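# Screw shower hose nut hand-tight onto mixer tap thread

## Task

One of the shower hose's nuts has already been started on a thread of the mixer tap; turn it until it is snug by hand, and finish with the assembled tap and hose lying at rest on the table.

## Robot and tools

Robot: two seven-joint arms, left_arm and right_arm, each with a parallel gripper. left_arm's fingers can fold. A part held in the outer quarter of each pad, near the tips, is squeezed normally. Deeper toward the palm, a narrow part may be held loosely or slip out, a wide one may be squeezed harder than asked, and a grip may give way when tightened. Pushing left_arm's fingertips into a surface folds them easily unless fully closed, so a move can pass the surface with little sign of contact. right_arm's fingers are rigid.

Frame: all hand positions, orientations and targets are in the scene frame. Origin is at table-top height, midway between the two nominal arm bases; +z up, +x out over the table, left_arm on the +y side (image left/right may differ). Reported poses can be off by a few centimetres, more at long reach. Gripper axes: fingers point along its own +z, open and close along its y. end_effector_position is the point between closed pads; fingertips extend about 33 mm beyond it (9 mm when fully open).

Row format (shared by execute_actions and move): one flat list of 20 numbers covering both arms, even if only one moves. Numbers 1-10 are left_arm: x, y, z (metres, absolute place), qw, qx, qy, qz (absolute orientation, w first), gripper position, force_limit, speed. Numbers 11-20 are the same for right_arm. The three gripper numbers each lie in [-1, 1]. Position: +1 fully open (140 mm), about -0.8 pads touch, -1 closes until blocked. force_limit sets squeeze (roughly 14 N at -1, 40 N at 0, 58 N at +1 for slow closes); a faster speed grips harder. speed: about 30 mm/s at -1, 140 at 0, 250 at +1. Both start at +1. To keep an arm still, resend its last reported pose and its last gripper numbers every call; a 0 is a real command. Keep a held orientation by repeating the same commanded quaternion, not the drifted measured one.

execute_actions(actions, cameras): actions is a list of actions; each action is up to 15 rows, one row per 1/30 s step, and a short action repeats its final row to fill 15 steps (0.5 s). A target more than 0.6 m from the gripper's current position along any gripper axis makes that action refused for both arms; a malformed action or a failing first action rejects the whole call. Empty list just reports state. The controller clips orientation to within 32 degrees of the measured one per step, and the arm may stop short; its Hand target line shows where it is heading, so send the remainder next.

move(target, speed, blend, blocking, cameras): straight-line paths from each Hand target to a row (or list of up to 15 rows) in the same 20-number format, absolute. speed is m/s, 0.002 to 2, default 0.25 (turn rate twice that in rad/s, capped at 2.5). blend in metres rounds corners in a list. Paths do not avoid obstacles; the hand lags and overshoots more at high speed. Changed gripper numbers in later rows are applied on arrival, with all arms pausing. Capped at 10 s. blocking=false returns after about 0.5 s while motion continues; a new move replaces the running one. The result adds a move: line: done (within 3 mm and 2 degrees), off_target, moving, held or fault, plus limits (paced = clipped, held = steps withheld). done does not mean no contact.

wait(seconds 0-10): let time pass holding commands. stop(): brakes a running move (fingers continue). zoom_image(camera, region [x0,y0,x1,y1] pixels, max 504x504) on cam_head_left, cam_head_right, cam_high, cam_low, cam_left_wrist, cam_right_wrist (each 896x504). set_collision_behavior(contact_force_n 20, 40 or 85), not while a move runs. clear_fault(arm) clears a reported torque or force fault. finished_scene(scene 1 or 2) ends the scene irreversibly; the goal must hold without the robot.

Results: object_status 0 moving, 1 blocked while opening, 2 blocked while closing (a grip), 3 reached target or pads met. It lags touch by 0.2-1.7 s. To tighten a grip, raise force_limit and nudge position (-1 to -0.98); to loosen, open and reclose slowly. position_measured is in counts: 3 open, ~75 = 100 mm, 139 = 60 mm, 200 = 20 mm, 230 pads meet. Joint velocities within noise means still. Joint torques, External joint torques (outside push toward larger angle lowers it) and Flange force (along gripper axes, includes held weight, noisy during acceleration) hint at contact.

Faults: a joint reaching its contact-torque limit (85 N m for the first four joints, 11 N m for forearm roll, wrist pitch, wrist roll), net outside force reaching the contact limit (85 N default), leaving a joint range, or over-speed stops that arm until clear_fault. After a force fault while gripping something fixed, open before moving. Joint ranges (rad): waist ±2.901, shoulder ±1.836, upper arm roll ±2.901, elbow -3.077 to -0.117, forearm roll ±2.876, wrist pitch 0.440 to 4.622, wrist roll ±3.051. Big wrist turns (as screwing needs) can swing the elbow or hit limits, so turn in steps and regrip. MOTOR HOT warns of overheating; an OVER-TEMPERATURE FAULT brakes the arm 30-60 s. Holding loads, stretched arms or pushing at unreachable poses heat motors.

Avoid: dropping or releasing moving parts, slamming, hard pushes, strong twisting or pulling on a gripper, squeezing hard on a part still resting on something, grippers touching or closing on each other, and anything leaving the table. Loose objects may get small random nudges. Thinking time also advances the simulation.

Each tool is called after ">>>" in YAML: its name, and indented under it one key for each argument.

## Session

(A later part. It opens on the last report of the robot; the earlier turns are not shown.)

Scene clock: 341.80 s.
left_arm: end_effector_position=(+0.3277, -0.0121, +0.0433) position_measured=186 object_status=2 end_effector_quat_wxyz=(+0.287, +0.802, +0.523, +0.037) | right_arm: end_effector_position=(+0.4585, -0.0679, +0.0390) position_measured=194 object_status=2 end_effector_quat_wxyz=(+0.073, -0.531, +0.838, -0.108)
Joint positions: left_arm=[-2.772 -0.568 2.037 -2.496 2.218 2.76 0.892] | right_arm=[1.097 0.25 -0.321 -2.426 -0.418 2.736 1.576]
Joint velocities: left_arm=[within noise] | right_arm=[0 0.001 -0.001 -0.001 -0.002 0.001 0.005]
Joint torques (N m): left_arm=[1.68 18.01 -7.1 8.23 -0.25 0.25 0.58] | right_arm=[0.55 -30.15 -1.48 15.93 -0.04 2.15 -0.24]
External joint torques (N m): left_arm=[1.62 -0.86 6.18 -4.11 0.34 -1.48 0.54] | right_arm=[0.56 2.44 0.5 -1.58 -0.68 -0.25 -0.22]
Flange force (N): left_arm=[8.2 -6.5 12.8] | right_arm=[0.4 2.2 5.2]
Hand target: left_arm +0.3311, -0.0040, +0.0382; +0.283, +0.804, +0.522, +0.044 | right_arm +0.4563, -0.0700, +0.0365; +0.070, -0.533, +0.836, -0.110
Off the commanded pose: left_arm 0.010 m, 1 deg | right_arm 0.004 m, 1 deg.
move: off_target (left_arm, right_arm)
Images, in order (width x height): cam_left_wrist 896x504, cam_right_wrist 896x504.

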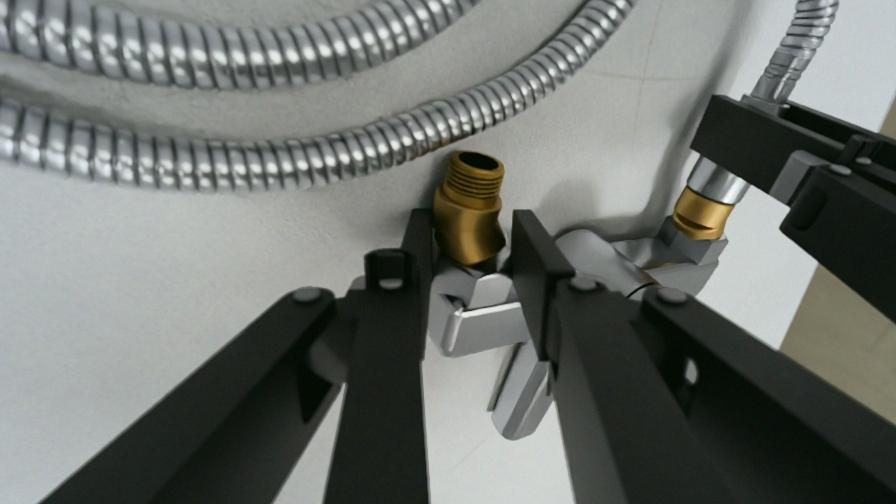

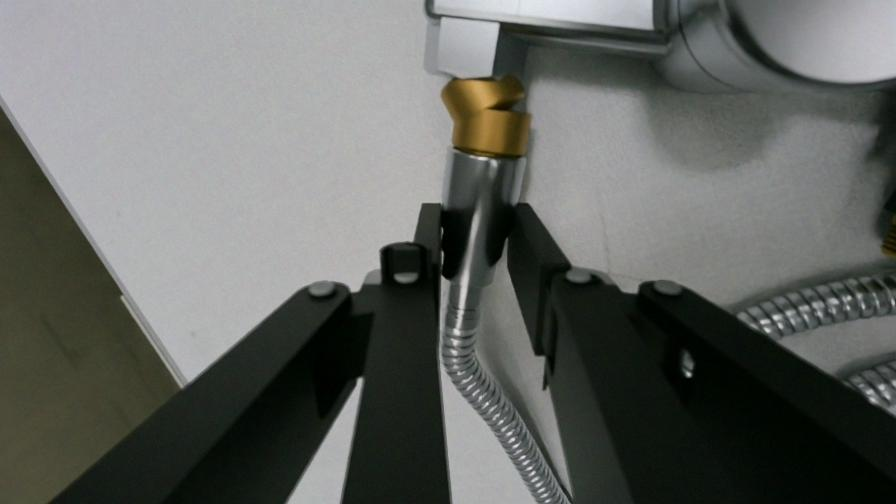

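>>> move:
  target:
    - [0.3295,-0.0090,0.0385,0.2827,0.8036,0.522,0.044,-1,1,-1,0.4583,-0.0680,0.0385,-0.0653,0.4957,-0.8586,0.113,-0.4,1,-1]
    - [0.3295,-0.0090,0.0385,0.2827,0.8036,0.522,0.044,-1,1,-1,0.4620,-0.0740,0.0498,0,0.5,-0.866,0,-0.4,1,-1]
    - [0.3295,-0.0090,0.0385,0.2827,0.8036,0.522,0.044,-1,1,-1,0.4665,-0.0895,0.045,0.0868,0.4924,-0.8528,-0.1503,-0.4,1,-1]
    - [0.3295,-0.0090,0.0385,0.2827,0.8036,0.522,0.044,-1,1,-1,0.4620,-0.0918,0.034,0.0868,0.4924,-0.8528,-0.1503,-1,1,-1]
  speed: 0.5
  blend: [0,0.005,0.004,0]
  cameras: ["cam_right_wrist"]

>>> move:
  target:
    - [0.3295,-0.0090,0.0385,0.2827,0.8036,0.522,0.044,-1,1,-1,0.4555,-0.0875,0.0355,0,0.5,-0.866,0,-1,1,-1]
    - [0.3295,-0.0090,0.0385,0.2827,0.8036,0.522,0.044,-1,1,-1,0.4505,-0.0830,0.0370,-0.0653,0.4957,-0.8586,0.113,-1,1,-1]
  speed: 0.5
  blend: [0.004,0]
  cameras: ["cam_right_wrist","cam_left_wrist"]

>>> zoom_image:
  camera: "cam_right_wrist"
  region: [400, 90, 580, 330]

Scene clock: 348.17 s.
left_arm: end_effector_position=(+0.3296, -0.0142, +0.0435) position_measured=187 object_status=2 end_effector_quat_wxyz=(+0.287, +0.803, +0.520, +0.042) | right_arm: end_effector_position=(+0.4665, -0.0932, +0.0352) position_measured=193 object_status=0 end_effector_quat_wxyz=(-0.083, -0.487, +0.857, +0.149)
Joint positions: left_arm=[-2.802 -0.551 2.056 -2.487 2.215 2.764 0.885] | right_arm=[0.375 0.379 0.145 -2.161 0.332 2.327 0.763]
Joint velocities: within noise
Joint torques (N m): left_arm=[-0.46 16.04 -8.16 8.88 -0.82 0.59 0.2] | right_arm=[1.2 -36.78 4.33 18.36 0.53 1 -0.41]
External joint torques (N m): left_arm=[-0.38 -3.23 4.85 -3.72 -0.21 -1.12 0.16] | right_arm=[1.25 2.5 2.33 -1.03 0.1 -0.75 -0.45]
Flange force (N): left_arm=[1.9 -6.7 23.0] | right_arm=[-2.9 -0.7 4.2]
Hand target: left_arm +0.3294, -0.0090, +0.0386; +0.283, +0.804, +0.522, +0.044 | right_arm +0.4620, -0.0918, +0.0340; -0.087, -0.492, +0.853, +0.150
Off the commanded pose: left_arm 0.007 m, 1 deg | right_arm 0.005 m, 1 deg.
move: off_target (left_arm, right_arm)
Images, in order (width x height): cam_right_wrist 896x504.

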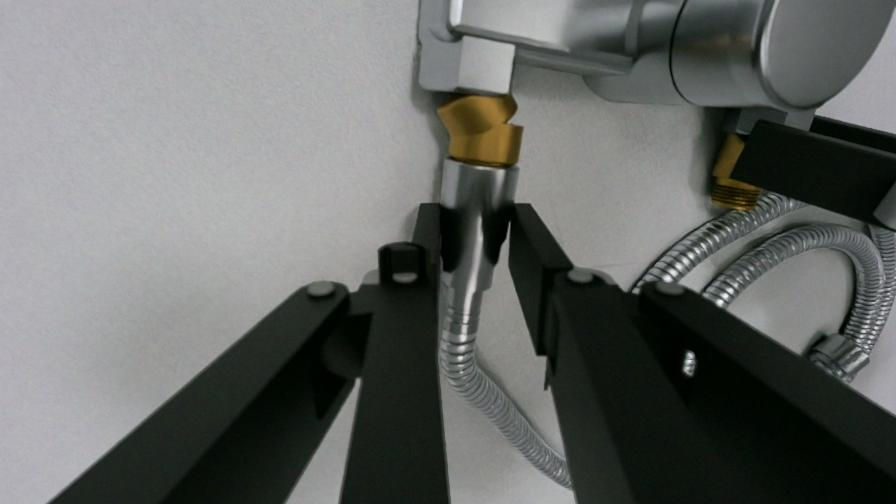

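Scene clock: 350.60 s.
left_arm: end_effector_position=(+0.3262, -0.0173, +0.0442) position_measured=187 object_status=2 end_effector_quat_wxyz=(+0.288, +0.803, +0.521, +0.038) | right_arm: end_effector_position=(+0.4525, -0.0831, +0.0385) position_measured=193 object_status=2 end_effector_quat_wxyz=(+0.066, -0.499, +0.857, -0.112)
Joint positions: left_arm=[-2.831 -0.532 2.076 -2.481 2.22 2.785 0.857] | right_arm=[1.087 0.23 -0.32 -2.449 -0.435 2.713 1.653]
Joint velocities: left_arm=[within noise] | right_arm=[0.001 0.002 -0.001 0.001 0 0 0.006]
Joint torques (N m): left_arm=[1.71 17.66 -5.96 8.4 -0.51 0.18 0.36] | right_arm=[1.02 -30.02 -0.83 16.53 0.48 2.46 0.35]
External joint torques (N m): left_arm=[1.67 -1.85 6.48 -4.51 0.15 -1.49 0.32] | right_arm=[1.04 1.86 0.97 -0.84 -0.14 0.13 0.38]
Flange force (N): left_arm=[7.9 -6.9 15.9] | right_arm=[-1.2 3.7 4.6]
Hand target: left_arm +0.3294, -0.0090, +0.0387; +0.283, +0.804, +0.522, +0.044 | right_arm +0.4505, -0.0830, +0.0370; +0.065, -0.496, +0.859, -0.113
Off the commanded pose: left_arm 0.011 m, 1 deg | right_arm 0.002 m, 0 deg.
move: off_target (left_arm)
Images, in order (width x height): cam_left_wrist 896x504, cam_right_wrist 896x504.

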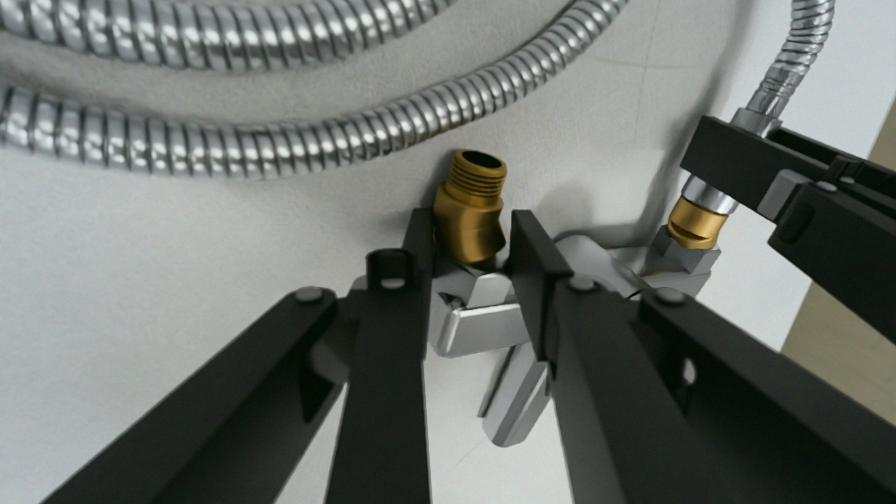

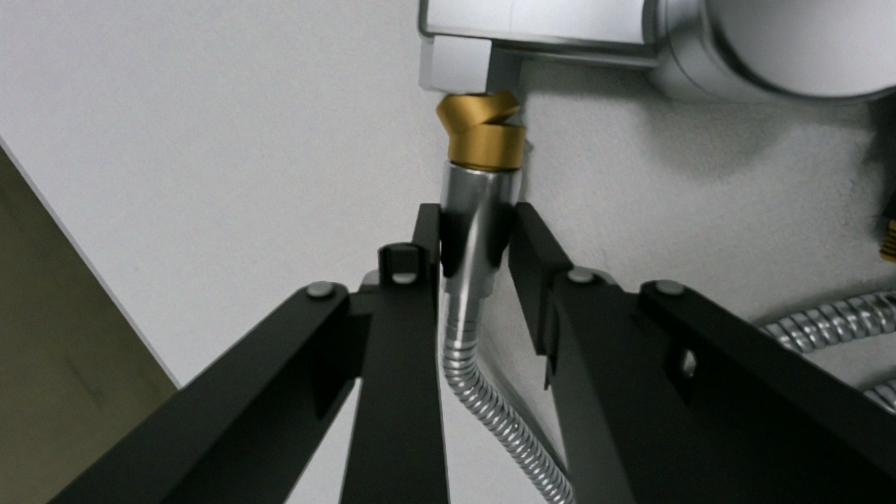

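Scaled by 2.100 from the camera's 896x504 image, which has a finer 1280x720 frame.

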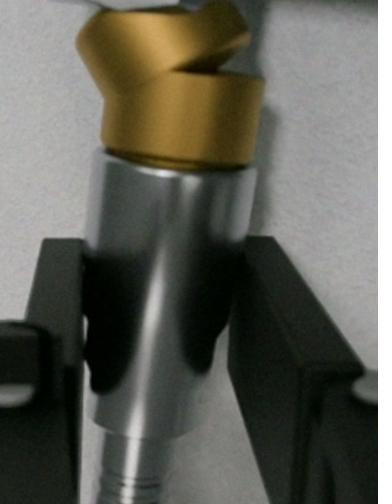

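>>> move:
  target:
    - [0.3285,-0.0130,0.0400,0.2827,0.8036,0.522,0.044,-1,1,-1,0.4525,-0.0831,0.0385,-0.0653,0.4957,-0.8586,0.113,-0.4,1,-1]
    - [0.3285,-0.0130,0.0400,0.2827,0.8036,0.522,0.044,-1,1,-1,0.4560,-0.0890,0.0498,0,0.4540,-0.8909,0,-0.4,1,-1]
    - [0.3285,-0.0130,0.0400,0.2827,0.8036,0.522,0.044,-1,1,-1,0.4590,-0.1085,0.045,0.0788,0.4471,-0.8774,-0.1546,-0.4,1,-1]
    - [0.3285,-0.0130,0.0400,0.2827,0.8036,0.522,0.044,-1,1,-1,0.4555,-0.1060,0.034,0.0788,0.4471,-0.8774,-0.1546,-1,1,-1]
  speed: 0.5
  blend: [0,0.005,0.004,0]
  cameras: ["cam_right_wrist"]

>>> move:
  target:
    - [0.3285,-0.0130,0.0400,0.2827,0.8036,0.522,0.044,-1,1,-1,0.4500,-0.1016,0.0355,0,0.4540,-0.8909,0,-1,1,-1]
    - [0.3285,-0.0130,0.0400,0.2827,0.8036,0.522,0.044,-1,1,-1,0.4460,-0.0980,0.0370,-0.0593,0.4501,-0.8833,0.1163,-1,1,-1]
  speed: 0.5
  blend: [0.004,0]
  cameras: ["cam_right_wrist","cam_left_wrist"]

>>> zoom_image:
  camera: "cam_right_wrist"
  region: [400, 90, 580, 330]

Scene clock: 356.03 s.
left_arm: end_effector_position=(+0.3281, -0.0179, +0.0445) position_measured=187 object_status=2 end_effector_quat_wxyz=(+0.287, +0.803, +0.520, +0.041) | right_arm: end_effector_position=(+0.4587, -0.1063, +0.0353) position_measured=193 object_status=0 end_effector_quat_wxyz=(-0.076, -0.443, +0.880, +0.154)
Joint positions: left_arm=[-2.848 -0.52 2.089 -2.476 2.213 2.789 0.855] | right_arm=[0.383 0.333 0.116 -2.237 0.393 2.371 0.79]
Joint velocities: within noise
Joint torques (N m): left_arm=[0 16.17 -8.43 9.51 -0.77 0.56 0.3] | right_arm=[0.45 -35.16 2.95 17.87 0.4 1.17 -0.27]
External joint torques (N m): left_arm=[-0.11 -3.63 3.65 -3.59 -0.1 -1.09 0.25] | right_arm=[0.51 2.28 1.56 -1.05 0.04 -0.58 -0.31]
Flange force (N): left_arm=[2.1 -7.1 20.8] | right_arm=[-1.8 -1.1 4.2]
Hand target: left_arm +0.3284, -0.0130, +0.0401; +0.283, +0.804, +0.522, +0.044 | right_arm +0.4555, -0.1060, +0.0340; -0.079, -0.447, +0.877, +0.155
Off the commanded pose: left_arm 0.007 m, 1 deg | right_arm 0.003 m, 1 deg.
joint sent to its limit (left arm) — joint 1 (waist), lower limit. The joint targets still meet the commanded pose.
move: off_target (left_arm)
Images, in order (width x height): cam_right_wrist 896x504.

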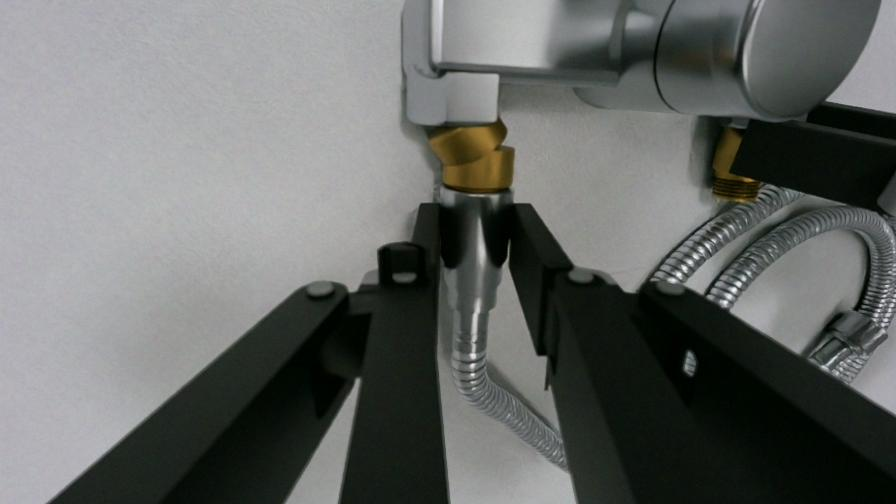

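Scene clock: 358.50 s.
left_arm: end_effector_position=(+0.3257, -0.0198, +0.0447) position_measured=187 object_status=2 end_effector_quat_wxyz=(+0.287, +0.804, +0.519, +0.039) | right_arm: end_effector_position=(+0.4466, -0.0958, +0.0386) position_measured=193 object_status=2 end_effector_quat_wxyz=(+0.060, -0.459, +0.879, -0.115)
Joint positions: left_arm=[-2.852 -0.522 2.088 -2.475 2.213 2.79 0.853] | right_arm=[1.106 0.214 -0.345 -2.469 -0.428 2.693 1.731]
Joint velocities: left_arm=[within noise] | right_arm=[0 -0.001 0 -0.001 -0.001 0.001 0.006]
Joint torques (N m): left_arm=[1.69 16.96 -8.02 9.19 -0.95 0.57 0.34] | right_arm=[-0.19 -28.81 -2.01 16.8 0.57 2.26 0.73]
External joint torques (N m): left_arm=[1.79 -2.83 4.27 -3.85 -0.27 -1.1 0.3] | right_arm=[-0.06 2.08 -0.11 -0.4 -0.04 0 0.75]
Flange force (N): left_arm=[6.1 -6.4 13.4] | right_arm=[-2.0 2.3 5.9]
Hand target: left_arm +0.3284, -0.0129, +0.0401; +0.283, +0.804, +0.522, +0.044 | right_arm +0.4460, -0.0980, +0.0370; +0.059, -0.450, +0.883, -0.116
Off the commanded pose: left_arm 0.009 m, 1 deg | right_arm 0.003 m, 1 deg.
joint read past its limit (left arm) — joint 1 (waist), lower limit.
joint sent to its limit (left arm) — joint 1 (waist), lower limit. The joint targets still meet the commanded pose.
move: off_target (left_arm)
Images, in order (width x height): cam_left_wrist 896x504, cam_right_wrist 896x504.

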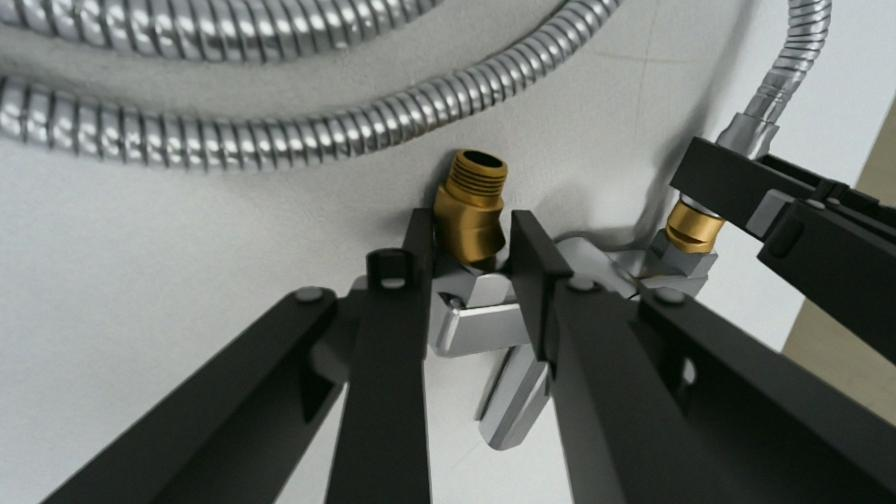

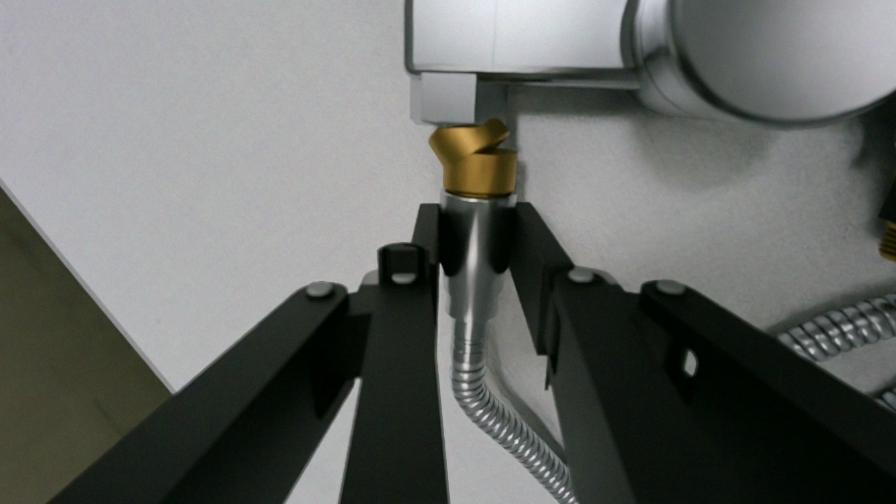

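Scaled by 2.100 from the camera's 896x504 image, which has a finer 1280x720 frame.

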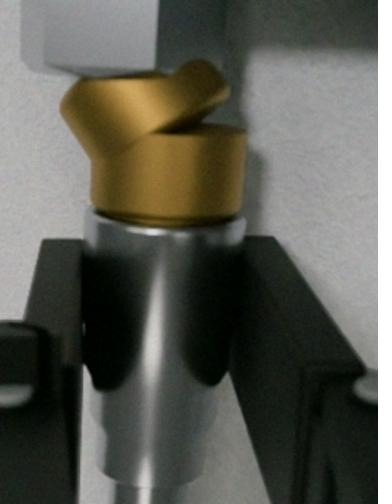

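>>> move:
  target:
    - [0.3375,0.0230,0.0420,0.2827,0.8036,0.522,0.044,-1,1,-1,0.4566,-0.0555,0.0380,-0.0593,0.4501,-0.8833,0.1163,-1,1,-1]
    - [0.3375,0.0230,0.0420,0.2827,0.8036,0.522,0.044,-1,1,-1,0.4566,-0.0555,0.0380,-0.0593,0.4501,-0.8833,0.1163,-0.4,1,-1]
    - [0.3375,0.0230,0.0420,0.2827,0.8036,0.522,0.044,-1,1,-1,0.4625,-0.0590,0.0498,0,0.4540,-0.8909,0,-0.4,1,-1]
    - [0.3375,0.0230,0.0420,0.2827,0.8036,0.522,0.044,-1,1,-1,0.4675,-0.0725,0.045,0.0788,0.4471,-0.8774,-0.1546,-0.4,1,-1]
    - [0.3375,0.0230,0.0420,0.2827,0.8036,0.522,0.044,-1,1,-1,0.4655,-0.0705,0.034,0.0788,0.4471,-0.8774,-0.1546,-1,1,-1]
  speed: [0.1,0.5,0.5,0.5,0.3]
  blend: [0,0,0.005,0.004,0]
  cameras: ["cam_right_wrist","cam_left_wrist"]

Scene clock: 364.33 s.
left_arm: end_effector_position=(+0.3373, +0.0189, +0.0449) position_measured=187 object_status=2 end_effector_quat_wxyz=(+0.285, +0.803, +0.521, +0.042) | right_arm: end_effector_position=(+0.4681, -0.0708, +0.0352) position_measured=193 object_status=0 end_effector_quat_wxyz=(-0.076, -0.442, +0.880, +0.155)
Joint positions: left_arm=[-2.725 -0.486 2.057 -2.522 2.298 2.839 0.827] | right_arm=[0.346 0.394 0.203 -2.152 0.343 2.364 0.879]
Joint velocities: within noise
Joint torques (N m): left_arm=[1.35 16.08 -8.72 10.19 -0.6 0.7 0.07] | right_arm=[0.55 -36.75 4.19 18.69 0.31 1.43 -0.31]
External joint torques (N m): left_arm=[1.38 -1.7 2.5 -2.55 0.19 -0.92 0.03] | right_arm=[0.73 2.47 1.54 -0.68 -0.09 -0.38 -0.35]
Flange force (N): left_arm=[5.7 -7.3 9.1] | right_arm=[-3.2 -1.7 4.4]
Hand target: left_arm +0.3375, +0.0230, +0.0420; +0.283, +0.804, +0.522, +0.044 | right_arm +0.4655, -0.0705, +0.0340; -0.079, -0.447, +0.877, +0.155
Off the commanded pose: left_arm 0.005 m, 0 deg | right_arm 0.003 m, 1 deg.
move: off_target (left_arm); target 2's new numbers were sent with right_arm's hand 0.005 m and 0 deg from that target
Images, in order (width x height): cam_left_wrist 896x504, cam_right_wrist 896x504.

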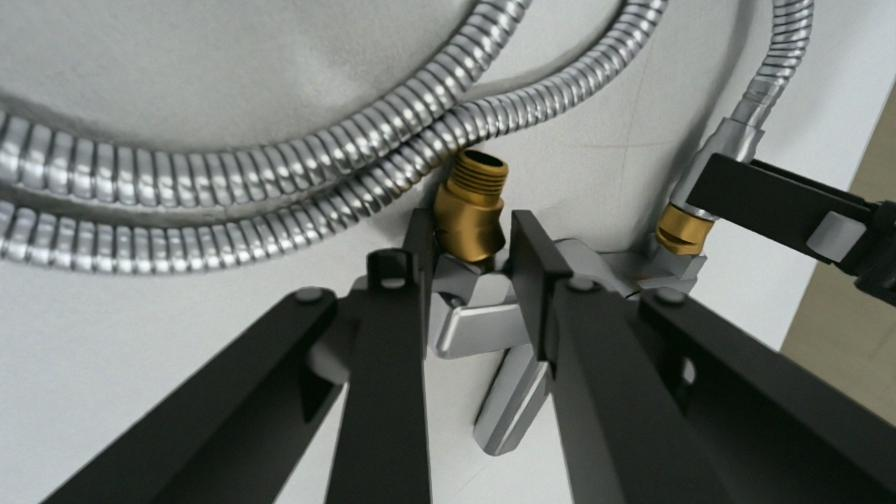

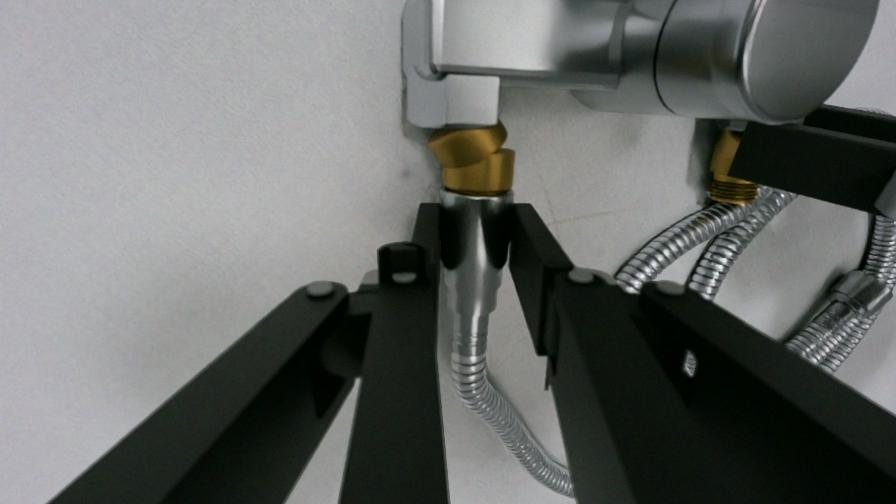

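>>> move:
  target:
    - [0.3375,0.0210,0.0430,0.2827,0.8036,0.522,0.044,-1,1,-1,0.4610,-0.0660,0.0355,0,0.4540,-0.8909,0,-1,1,-1]
    - [0.3375,0.0210,0.0430,0.2827,0.8036,0.522,0.044,-1,1,-1,0.4562,-0.0590,0.0377,-0.0593,0.4501,-0.8833,0.1163,-1,1,-1]
    - [0.3375,0.0210,0.0430,0.2827,0.8036,0.522,0.044,-1,1,-1,0.4562,-0.0590,0.0380,-0.0593,0.4501,-0.8833,0.1163,-0.4,1,-1]
    - [0.3375,0.0210,0.0430,0.2827,0.8036,0.522,0.044,-1,1,-1,0.4615,-0.0610,0.0498,0,0.4540,-0.8909,0,-0.4,1,-1]
    - [0.3375,0.0210,0.0430,0.2827,0.8036,0.522,0.044,-1,1,-1,0.4672,-0.0745,0.045,0.0788,0.4471,-0.8774,-0.1546,-0.4,1,-1]
    - [0.3375,0.0210,0.0430,0.2827,0.8036,0.522,0.044,-1,1,-1,0.4638,-0.0730,0.034,0.0788,0.4471,-0.8774,-0.1546,-1,1,-1]
  speed: 0.6
  blend: [0.004,0,0,0.005,0.004,0]
  cameras: ["cam_right_wrist"]

>>> zoom_image:
  camera: "cam_right_wrist"
  region: [400, 90, 580, 330]

>>> move:
  target:
    - [0.3375,0.0200,0.0430,0.2827,0.8036,0.522,0.044,-1,1,-1,0.4595,-0.0680,0.0355,0,0.4540,-0.8909,0,-1,1,-1]
    - [0.3375,0.0200,0.0430,0.2827,0.8036,0.522,0.044,-1,1,-1,0.4550,-0.0620,0.0377,-0.0593,0.4501,-0.8833,0.1163,-1,1,-1]
  speed: 0.6
  blend: [0.004,0]
  cameras: ["cam_right_wrist"]

>>> zoom_image:
  camera: "cam_right_wrist"
  region: [400, 90, 580, 330]

Scene clock: 371.90 s.
left_arm: end_effector_position=(+0.3360, +0.0172, +0.0453) position_measured=187 object_status=2 end_effector_quat_wxyz=(+0.284, +0.803, +0.522, +0.040) | right_arm: end_effector_position=(+0.4658, -0.0729, +0.0352) position_measured=193 object_status=0 end_effector_quat_wxyz=(-0.077, -0.443, +0.880, +0.155)
Joint positions: left_arm=[-2.747 -0.471 2.072 -2.517 2.298 2.852 0.809] | right_arm=[0.344 0.388 0.204 -2.162 0.345 2.366 0.874]
Joint velocities: within noise
Joint torques (N m): left_arm=[0.96 16.84 -8.54 11.09 -0.54 0.63 0.21] | right_arm=[0.32 -36.54 3.78 18.8 0.25 1.58 -0.35]
External joint torques (N m): left_arm=[0.97 -1.15 2.32 -1.86 0.28 -0.98 0.17] | right_arm=[0.34 2.42 1.04 -0.47 -0.14 -0.2 -0.38]
Flange force (N): left_arm=[4.3 -5.0 9.1] | right_arm=[-3.4 -2.6 4.4]
Hand target: left_arm +0.3375, +0.0210, +0.0430; +0.283, +0.804, +0.522, +0.044 | right_arm +0.4638, -0.0730, +0.0340; -0.079, -0.447, +0.877, +0.155
Off the commanded pose: left_arm 0.005 m, 0 deg | right_arm 0.002 m, 1 deg.
move: off_target (left_arm)
Images, in order (width x height): cam_right_wrist 896x504.

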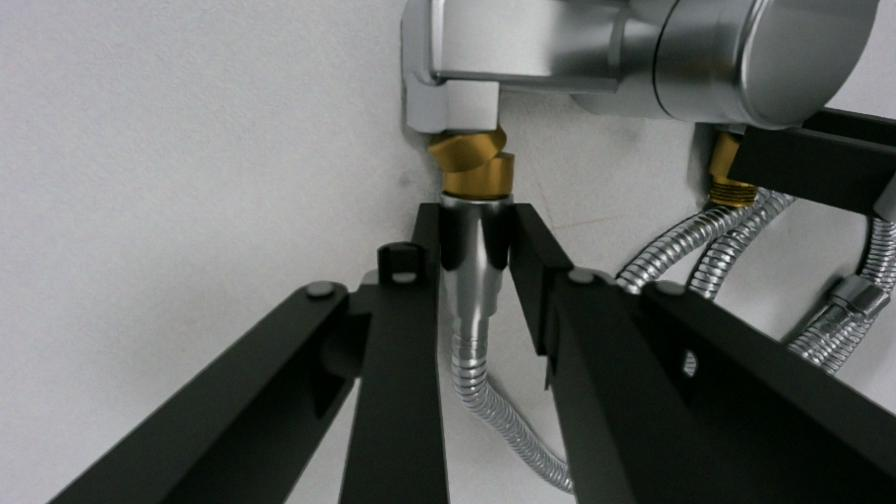

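Scaled by 2.100 from the camera's 896x504 image, which has a finer 1280x720 frame.

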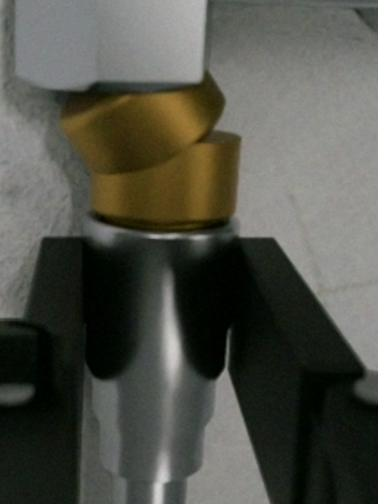

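Scene clock: 374.20 s.
left_arm: end_effector_position=(+0.3351, +0.0156, +0.0455) position_measured=187 object_status=2 end_effector_quat_wxyz=(+0.285, +0.803, +0.523, +0.040) | right_arm: end_effector_position=(+0.4565, -0.0604, +0.0399) position_measured=193 object_status=2 end_effector_quat_wxyz=(+0.060, -0.458, +0.879, -0.115)
Joint positions: left_arm=[-2.766 -0.462 2.085 -2.513 2.302 2.86 0.791] | right_arm=[1.096 0.276 -0.291 -2.362 -0.38 2.644 1.728]
Joint velocities: left_arm=[within noise] | right_arm=[0 0.001 0 0 0.001 0 0.004]
Joint torques (N m): left_arm=[0.98 17.03 -7.35 10.71 -0.48 0.54 0.31] | right_arm=[0.28 -31.31 -1.78 17.21 0.95 2.33 0.67]
External joint torques (N m): left_arm=[0.97 -1.21 3.24 -2.38 0.36 -1.05 0.26] | right_arm=[0.4 2.63 0.35 -0.64 0.35 0.08 0.7]
Flange force (N): left_arm=[4.8 -4.7 11.5] | right_arm=[-3.4 3.0 6.5]
Hand target: left_arm +0.3375, +0.0200, +0.0431; +0.283, +0.804, +0.522, +0.044 | right_arm +0.4550, -0.0620, +0.0377; +0.059, -0.450, +0.883, -0.116
Off the commanded pose: left_arm 0.006 m, 1 deg | right_arm 0.003 m, 1 deg.
move: off_target (left_arm)
Images, in order (width x height): cam_right_wrist 896x504.

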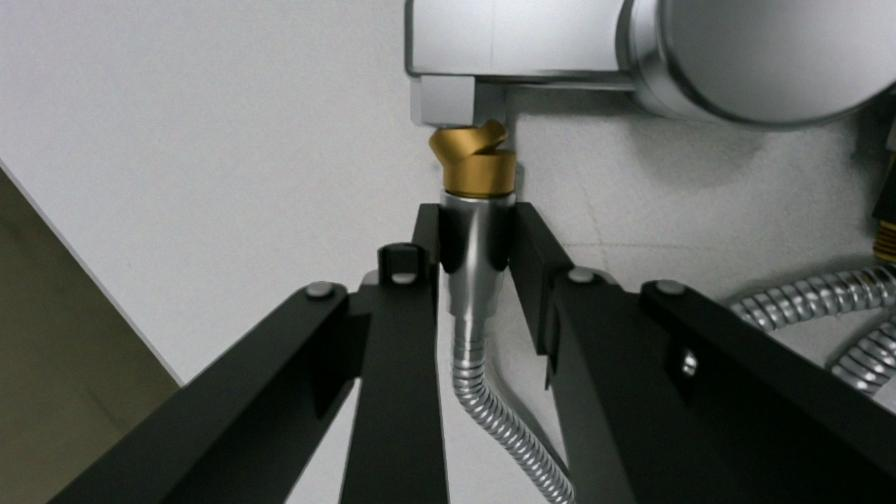

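Scaled by 2.100 from the camera's 896x504 image, which has a finer 1280x720 frame.

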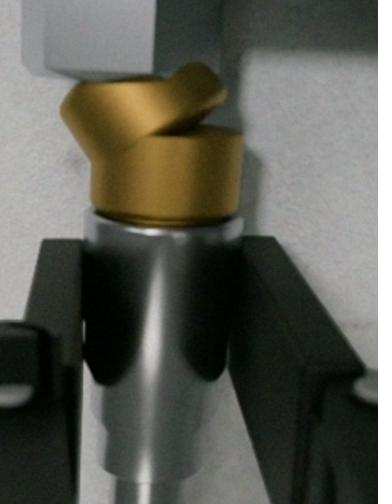

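>>> move:
  target:
    - [0.3370,0.0185,0.0435,0.2827,0.8036,0.522,0.044,-1,1,-1,0.4560,-0.0610,0.0390,-0.0593,0.4501,-0.8833,0.1163,-0.4,1,-1]
    - [0.3370,0.0185,0.0435,0.2827,0.8036,0.522,0.044,-1,1,-1,0.4605,-0.0640,0.0498,0,0.4540,-0.8909,0,-0.4,1,-1]
    - [0.3370,0.0185,0.0435,0.2827,0.8036,0.522,0.044,-1,1,-1,0.4664,-0.0765,0.045,0.0788,0.4471,-0.8774,-0.1546,-0.4,1,-1]
    - [0.3370,0.0185,0.0435,0.2827,0.8036,0.522,0.044,-1,1,-1,0.4632,-0.0750,0.034,0.0788,0.4471,-0.8774,-0.1546,-1,1,-1]
    - [0.3370,0.0185,0.0435,0.2827,0.8036,0.522,0.044,-1,1,-1,0.4585,-0.0700,0.0355,0,0.4540,-0.8909,0,-1,1,-1]
    - [0.3370,0.0185,0.0435,0.2827,0.8036,0.522,0.044,-1,1,-1,0.4545,-0.0640,0.0380,-0.0593,0.4501,-0.8833,0.1163,-1,1,-1]
  speed: 0.7
  blend: [0,0.005,0.004,0,0.004,0]
  cameras: []

>>> move:
  target:
    - [0.3365,0.0170,0.0435,0.2827,0.8036,0.522,0.044,-1,1,-1,0.4553,-0.0630,0.0390,-0.0593,0.4501,-0.8833,0.1163,-0.4,1,-1]
    - [0.3365,0.0170,0.0435,0.2827,0.8036,0.522,0.044,-1,1,-1,0.4600,-0.0660,0.0498,0,0.4540,-0.8909,0,-0.4,1,-1]
    - [0.3365,0.0170,0.0435,0.2827,0.8036,0.522,0.044,-1,1,-1,0.4657,-0.0785,0.045,0.0788,0.4471,-0.8774,-0.1546,-0.4,1,-1]
    - [0.3365,0.0170,0.0435,0.2827,0.8036,0.522,0.044,-1,1,-1,0.4626,-0.0770,0.034,0.0788,0.4471,-0.8774,-0.1546,-1,1,-1]
    - [0.3365,0.0170,0.0435,0.2827,0.8036,0.522,0.044,-1,1,-1,0.4580,-0.0720,0.0355,0,0.4540,-0.8909,0,-1,1,-1]
    - [0.3365,0.0170,0.0435,0.2827,0.8036,0.522,0.044,-1,1,-1,0.4540,-0.0660,0.0380,-0.0593,0.4501,-0.8833,0.1163,-1,1,-1]
  speed: 0.7
  blend: [0,0.005,0.004,0,0.004,0]
  cameras: ["cam_right_wrist","cam_left_wrist"]

>>> zoom_image:
  camera: "cam_right_wrist"
  region: [400, 90, 580, 330]

Scene clock: 381.90 s.
left_arm: end_effector_position=(+0.3347, +0.0143, +0.0459) position_measured=187 object_status=2 end_effector_quat_wxyz=(+0.284, +0.803, +0.523, +0.039) | right_arm: end_effector_position=(+0.4557, -0.0613, +0.0404) position_measured=193 object_status=2 end_effector_quat_wxyz=(+0.061, -0.459, +0.879, -0.114)
Joint positions: left_arm=[-2.792 -0.446 2.105 -2.507 2.308 2.872 0.77] | right_arm=[1.087 0.271 -0.282 -2.368 -0.388 2.646 1.731]
Joint velocities: left_arm=[within noise] | right_arm=[0 0 -0.001 -0.002 -0.001 0 0.004]
Joint torques (N m): left_arm=[0.94 17.28 -7.31 10.76 -0.51 0.76 0.3] | right_arm=[-0.28 -31.17 -1.97 17.02 0.92 2.23 0.66]
External joint torques (N m): left_arm=[1.06 -1.19 2.98 -2.47 0.36 -0.83 0.26] | right_arm=[-0.27 2.65 -0.05 -0.81 0.32 -0.03 0.69]
Flange force (N): left_arm=[5.0 -4.5 9.5] | right_arm=[-2.8 2.0 6.7]
Hand target: left_arm +0.3370, +0.0185, +0.0436; +0.283, +0.804, +0.522, +0.044 | right_arm +0.4545, -0.0640, +0.0380; +0.059, -0.450, +0.883, -0.116
Off the commanded pose: left_arm 0.005 m, 1 deg | right_arm 0.004 m, 1 deg.
move: off_target (left_arm, right_arm)
No camera images: "cameras" was empty.

Scene clock: 388.30 s.
left_arm: end_effector_position=(+0.3346, +0.0126, +0.0462) position_measured=187 object_status=2 end_effector_quat_wxyz=(+0.285, +0.802, +0.523, +0.040) | right_arm: end_effector_position=(+0.4552, -0.0630, +0.0406) position_measured=193 object_status=2 end_effector_quat_wxyz=(+0.061, -0.459, +0.879, -0.114)
Joint positions: left_arm=[-2.818 -0.434 2.123 -2.501 2.313 2.881 0.751] | right_arm=[1.075 0.266 -0.273 -2.373 -0.396 2.648 1.737]
Joint velocities: left_arm=[within noise] | right_arm=[0 0 0 0 -0.001 0 0.005]
Joint torques (N m): left_arm=[0.91 17.3 -6.83 10.52 -0.5 0.79 0.29] | right_arm=[-0.26 -30.96 -1.94 16.97 0.86 2.17 0.71]
External joint torques (N m): left_arm=[0.94 -1.56 3.1 -3 0.4 -0.75 0.25] | right_arm=[-0.24 2.8 -0.13 -0.88 0.26 -0.09 0.74]
Flange force (N): left_arm=[5.1 -5.2 10.4] | right_arm=[-2.7 2.2 6.9]
Hand target: left_arm +0.3365, +0.0170, +0.0436; +0.283, +0.804, +0.522, +0.044 | right_arm +0.4540, -0.0660, +0.0380; +0.059, -0.450, +0.883, -0.116
Off the commanded pose: left_arm 0.005 m, 1 deg | right_arm 0.004 m, 1 deg.
move: off_target (left_arm, right_arm)
Images, in order (width x height): cam_left_wrist 896x504, cam_right_wrist 896x504.

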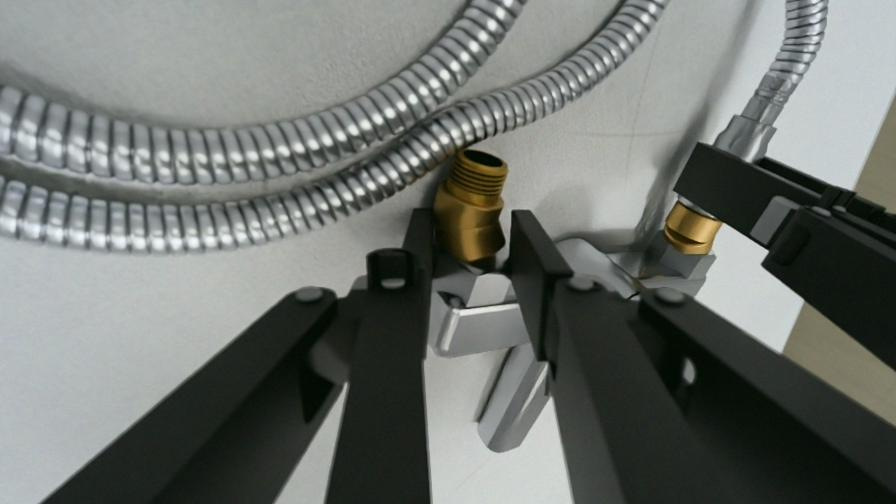

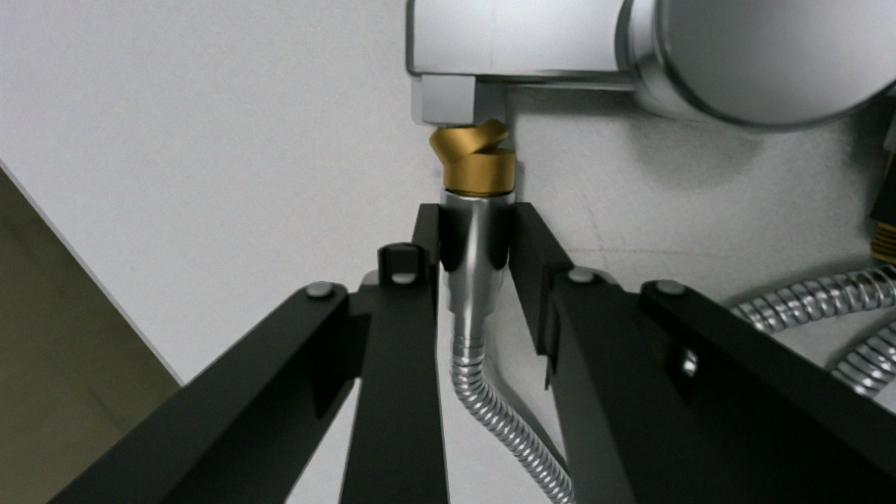

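Scaled by 2.100 from the camera's 896x504 image, which has a finer 1280x720 frame.

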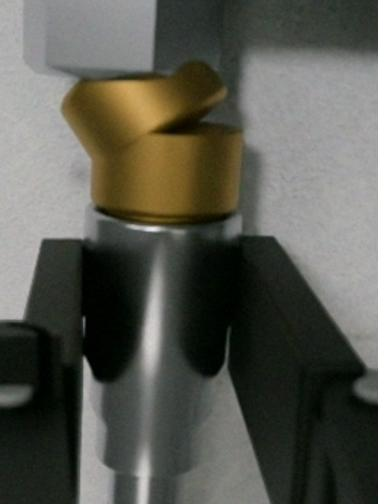

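>>> move:
  target:
    - [0.3455,0.0450,0.0435,0.2827,0.8036,0.522,0.044,-1,1,-1,0.4650,-0.0330,0.0395,-0.0593,0.4501,-0.8833,0.1163,-1,1,-1]
    - [0.3455,0.0450,0.0435,0.2827,0.8036,0.522,0.044,-1,1,-1,0.4650,-0.0330,0.0395,-0.0593,0.4501,-0.8833,0.1163,-0.4,1,-1]
    - [0.3455,0.0450,0.0435,0.2827,0.8036,0.522,0.044,-1,1,-1,0.4700,-0.0365,0.0498,0,0.4540,-0.8909,0,-0.4,1,-1]
    - [0.3455,0.0450,0.0435,0.2827,0.8036,0.522,0.044,-1,1,-1,0.4755,-0.0490,0.045,0.0788,0.4471,-0.8774,-0.1546,-0.4,1,-1]
    - [0.3455,0.0450,0.0435,0.2827,0.8036,0.522,0.044,-1,1,-1,0.4724,-0.0480,0.034,0.0788,0.4471,-0.8774,-0.1546,-1,1,-1]
    - [0.3455,0.0450,0.0435,0.2827,0.8036,0.522,0.044,-1,1,-1,0.4675,-0.0430,0.0355,0,0.4540,-0.8909,0,-1,1,-1]
    - [0.3455,0.0450,0.0435,0.2827,0.8036,0.522,0.044,-1,1,-1,0.4635,-0.0370,0.0380,-0.0593,0.4501,-0.8833,0.1163,-1,1,-1]
  speed: [0.12,0.7,0.7,0.7,0.7,0.7,0.7]
  blend: [0,0,0.005,0.004,0,0.004,0]
  cameras: ["cam_right_wrist","cam_left_wrist"]

>>> zoom_image:
  camera: "cam_right_wrist"
  region: [400, 90, 580, 330]

Scene clock: 396.20 s.
left_arm: end_effector_position=(+0.3435, +0.0402, +0.0464) position_measured=188 object_status=2 end_effector_quat_wxyz=(+0.285, +0.803, +0.523, +0.040) | right_arm: end_effector_position=(+0.4652, -0.0373, +0.0397) position_measured=193 object_status=2 end_effector_quat_wxyz=(+0.059, -0.459, +0.879, -0.117)
Joint positions: left_arm=[-2.724 -0.416 2.1 -2.524 2.406 2.919 0.71] | right_arm=[1.067 0.325 -0.239 -2.279 -0.364 2.603 1.729]
Joint velocities: left_arm=[within noise] | right_arm=[0 0 0 -0.001 -0.001 0 0.005]
Joint torques (N m): left_arm=[0.98 16.15 -5.78 10.1 -0.47 0.65 0.33] | right_arm=[0.87 -34.01 -1.25 18.14 0.97 2.68 0.7]
External joint torques (N m): left_arm=[1.06 -1.41 3.66 -3.04 0.51 -0.85 0.29] | right_arm=[0.91 2.48 0.77 -0.35 0.38 0.42 0.72]
Flange force (N): left_arm=[5.8 -5.1 13.2] | right_arm=[-3.7 3.7 6.2]
Hand target: left_arm +0.3455, +0.0450, +0.0436; +0.283, +0.804, +0.522, +0.044 | right_arm +0.4635, -0.0370, +0.0380; +0.059, -0.450, +0.883, -0.116
Off the commanded pose: left_arm 0.006 m, 1 deg | right_arm 0.002 m, 1 deg.
move: off_target (left_arm); target 2's new numbers were sent with right_arm's hand 0.004 m and 0 deg from that target
Images, in order (width x height): cam_left_wrist 896x504, cam_right_wrist 896x504.

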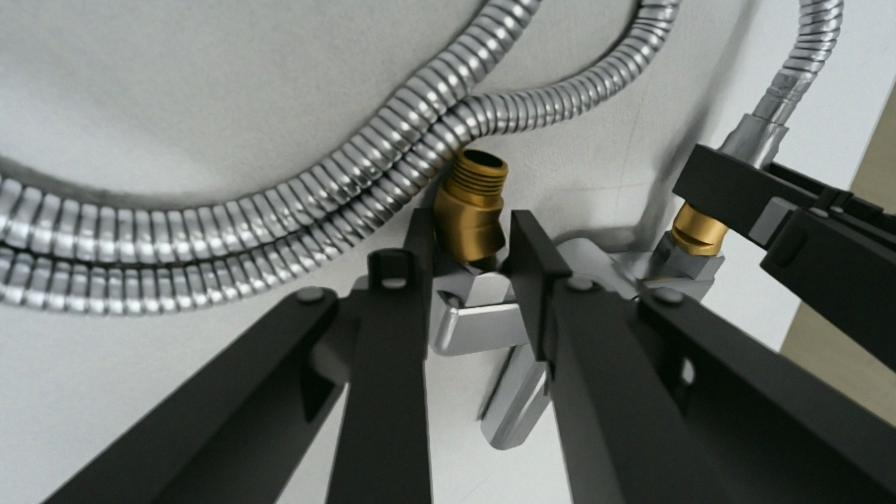

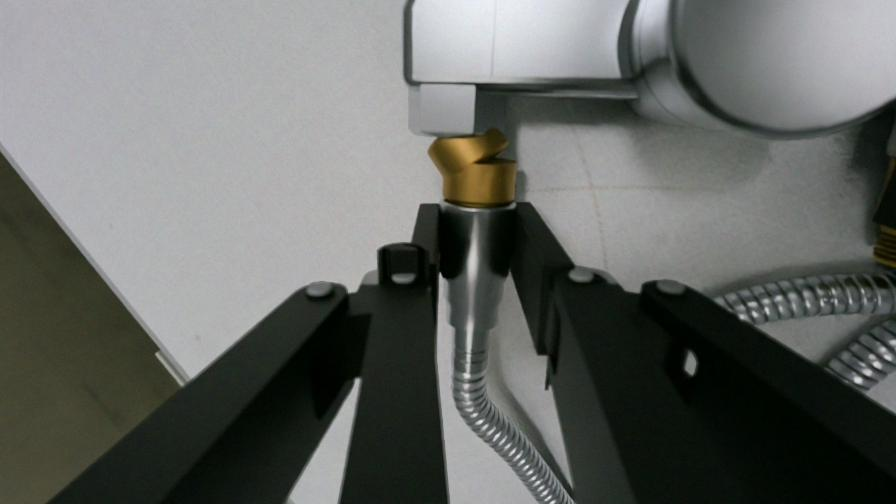

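Scaled by 2.100 from the camera's 896x504 image, which has a finer 1280x720 frame.

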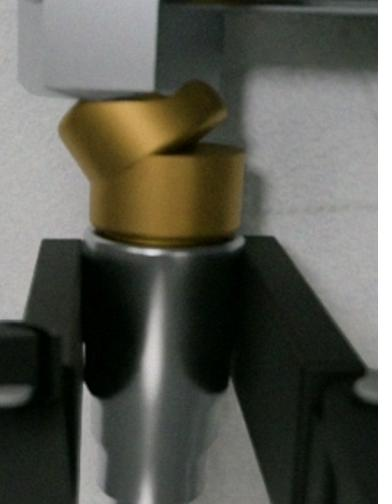

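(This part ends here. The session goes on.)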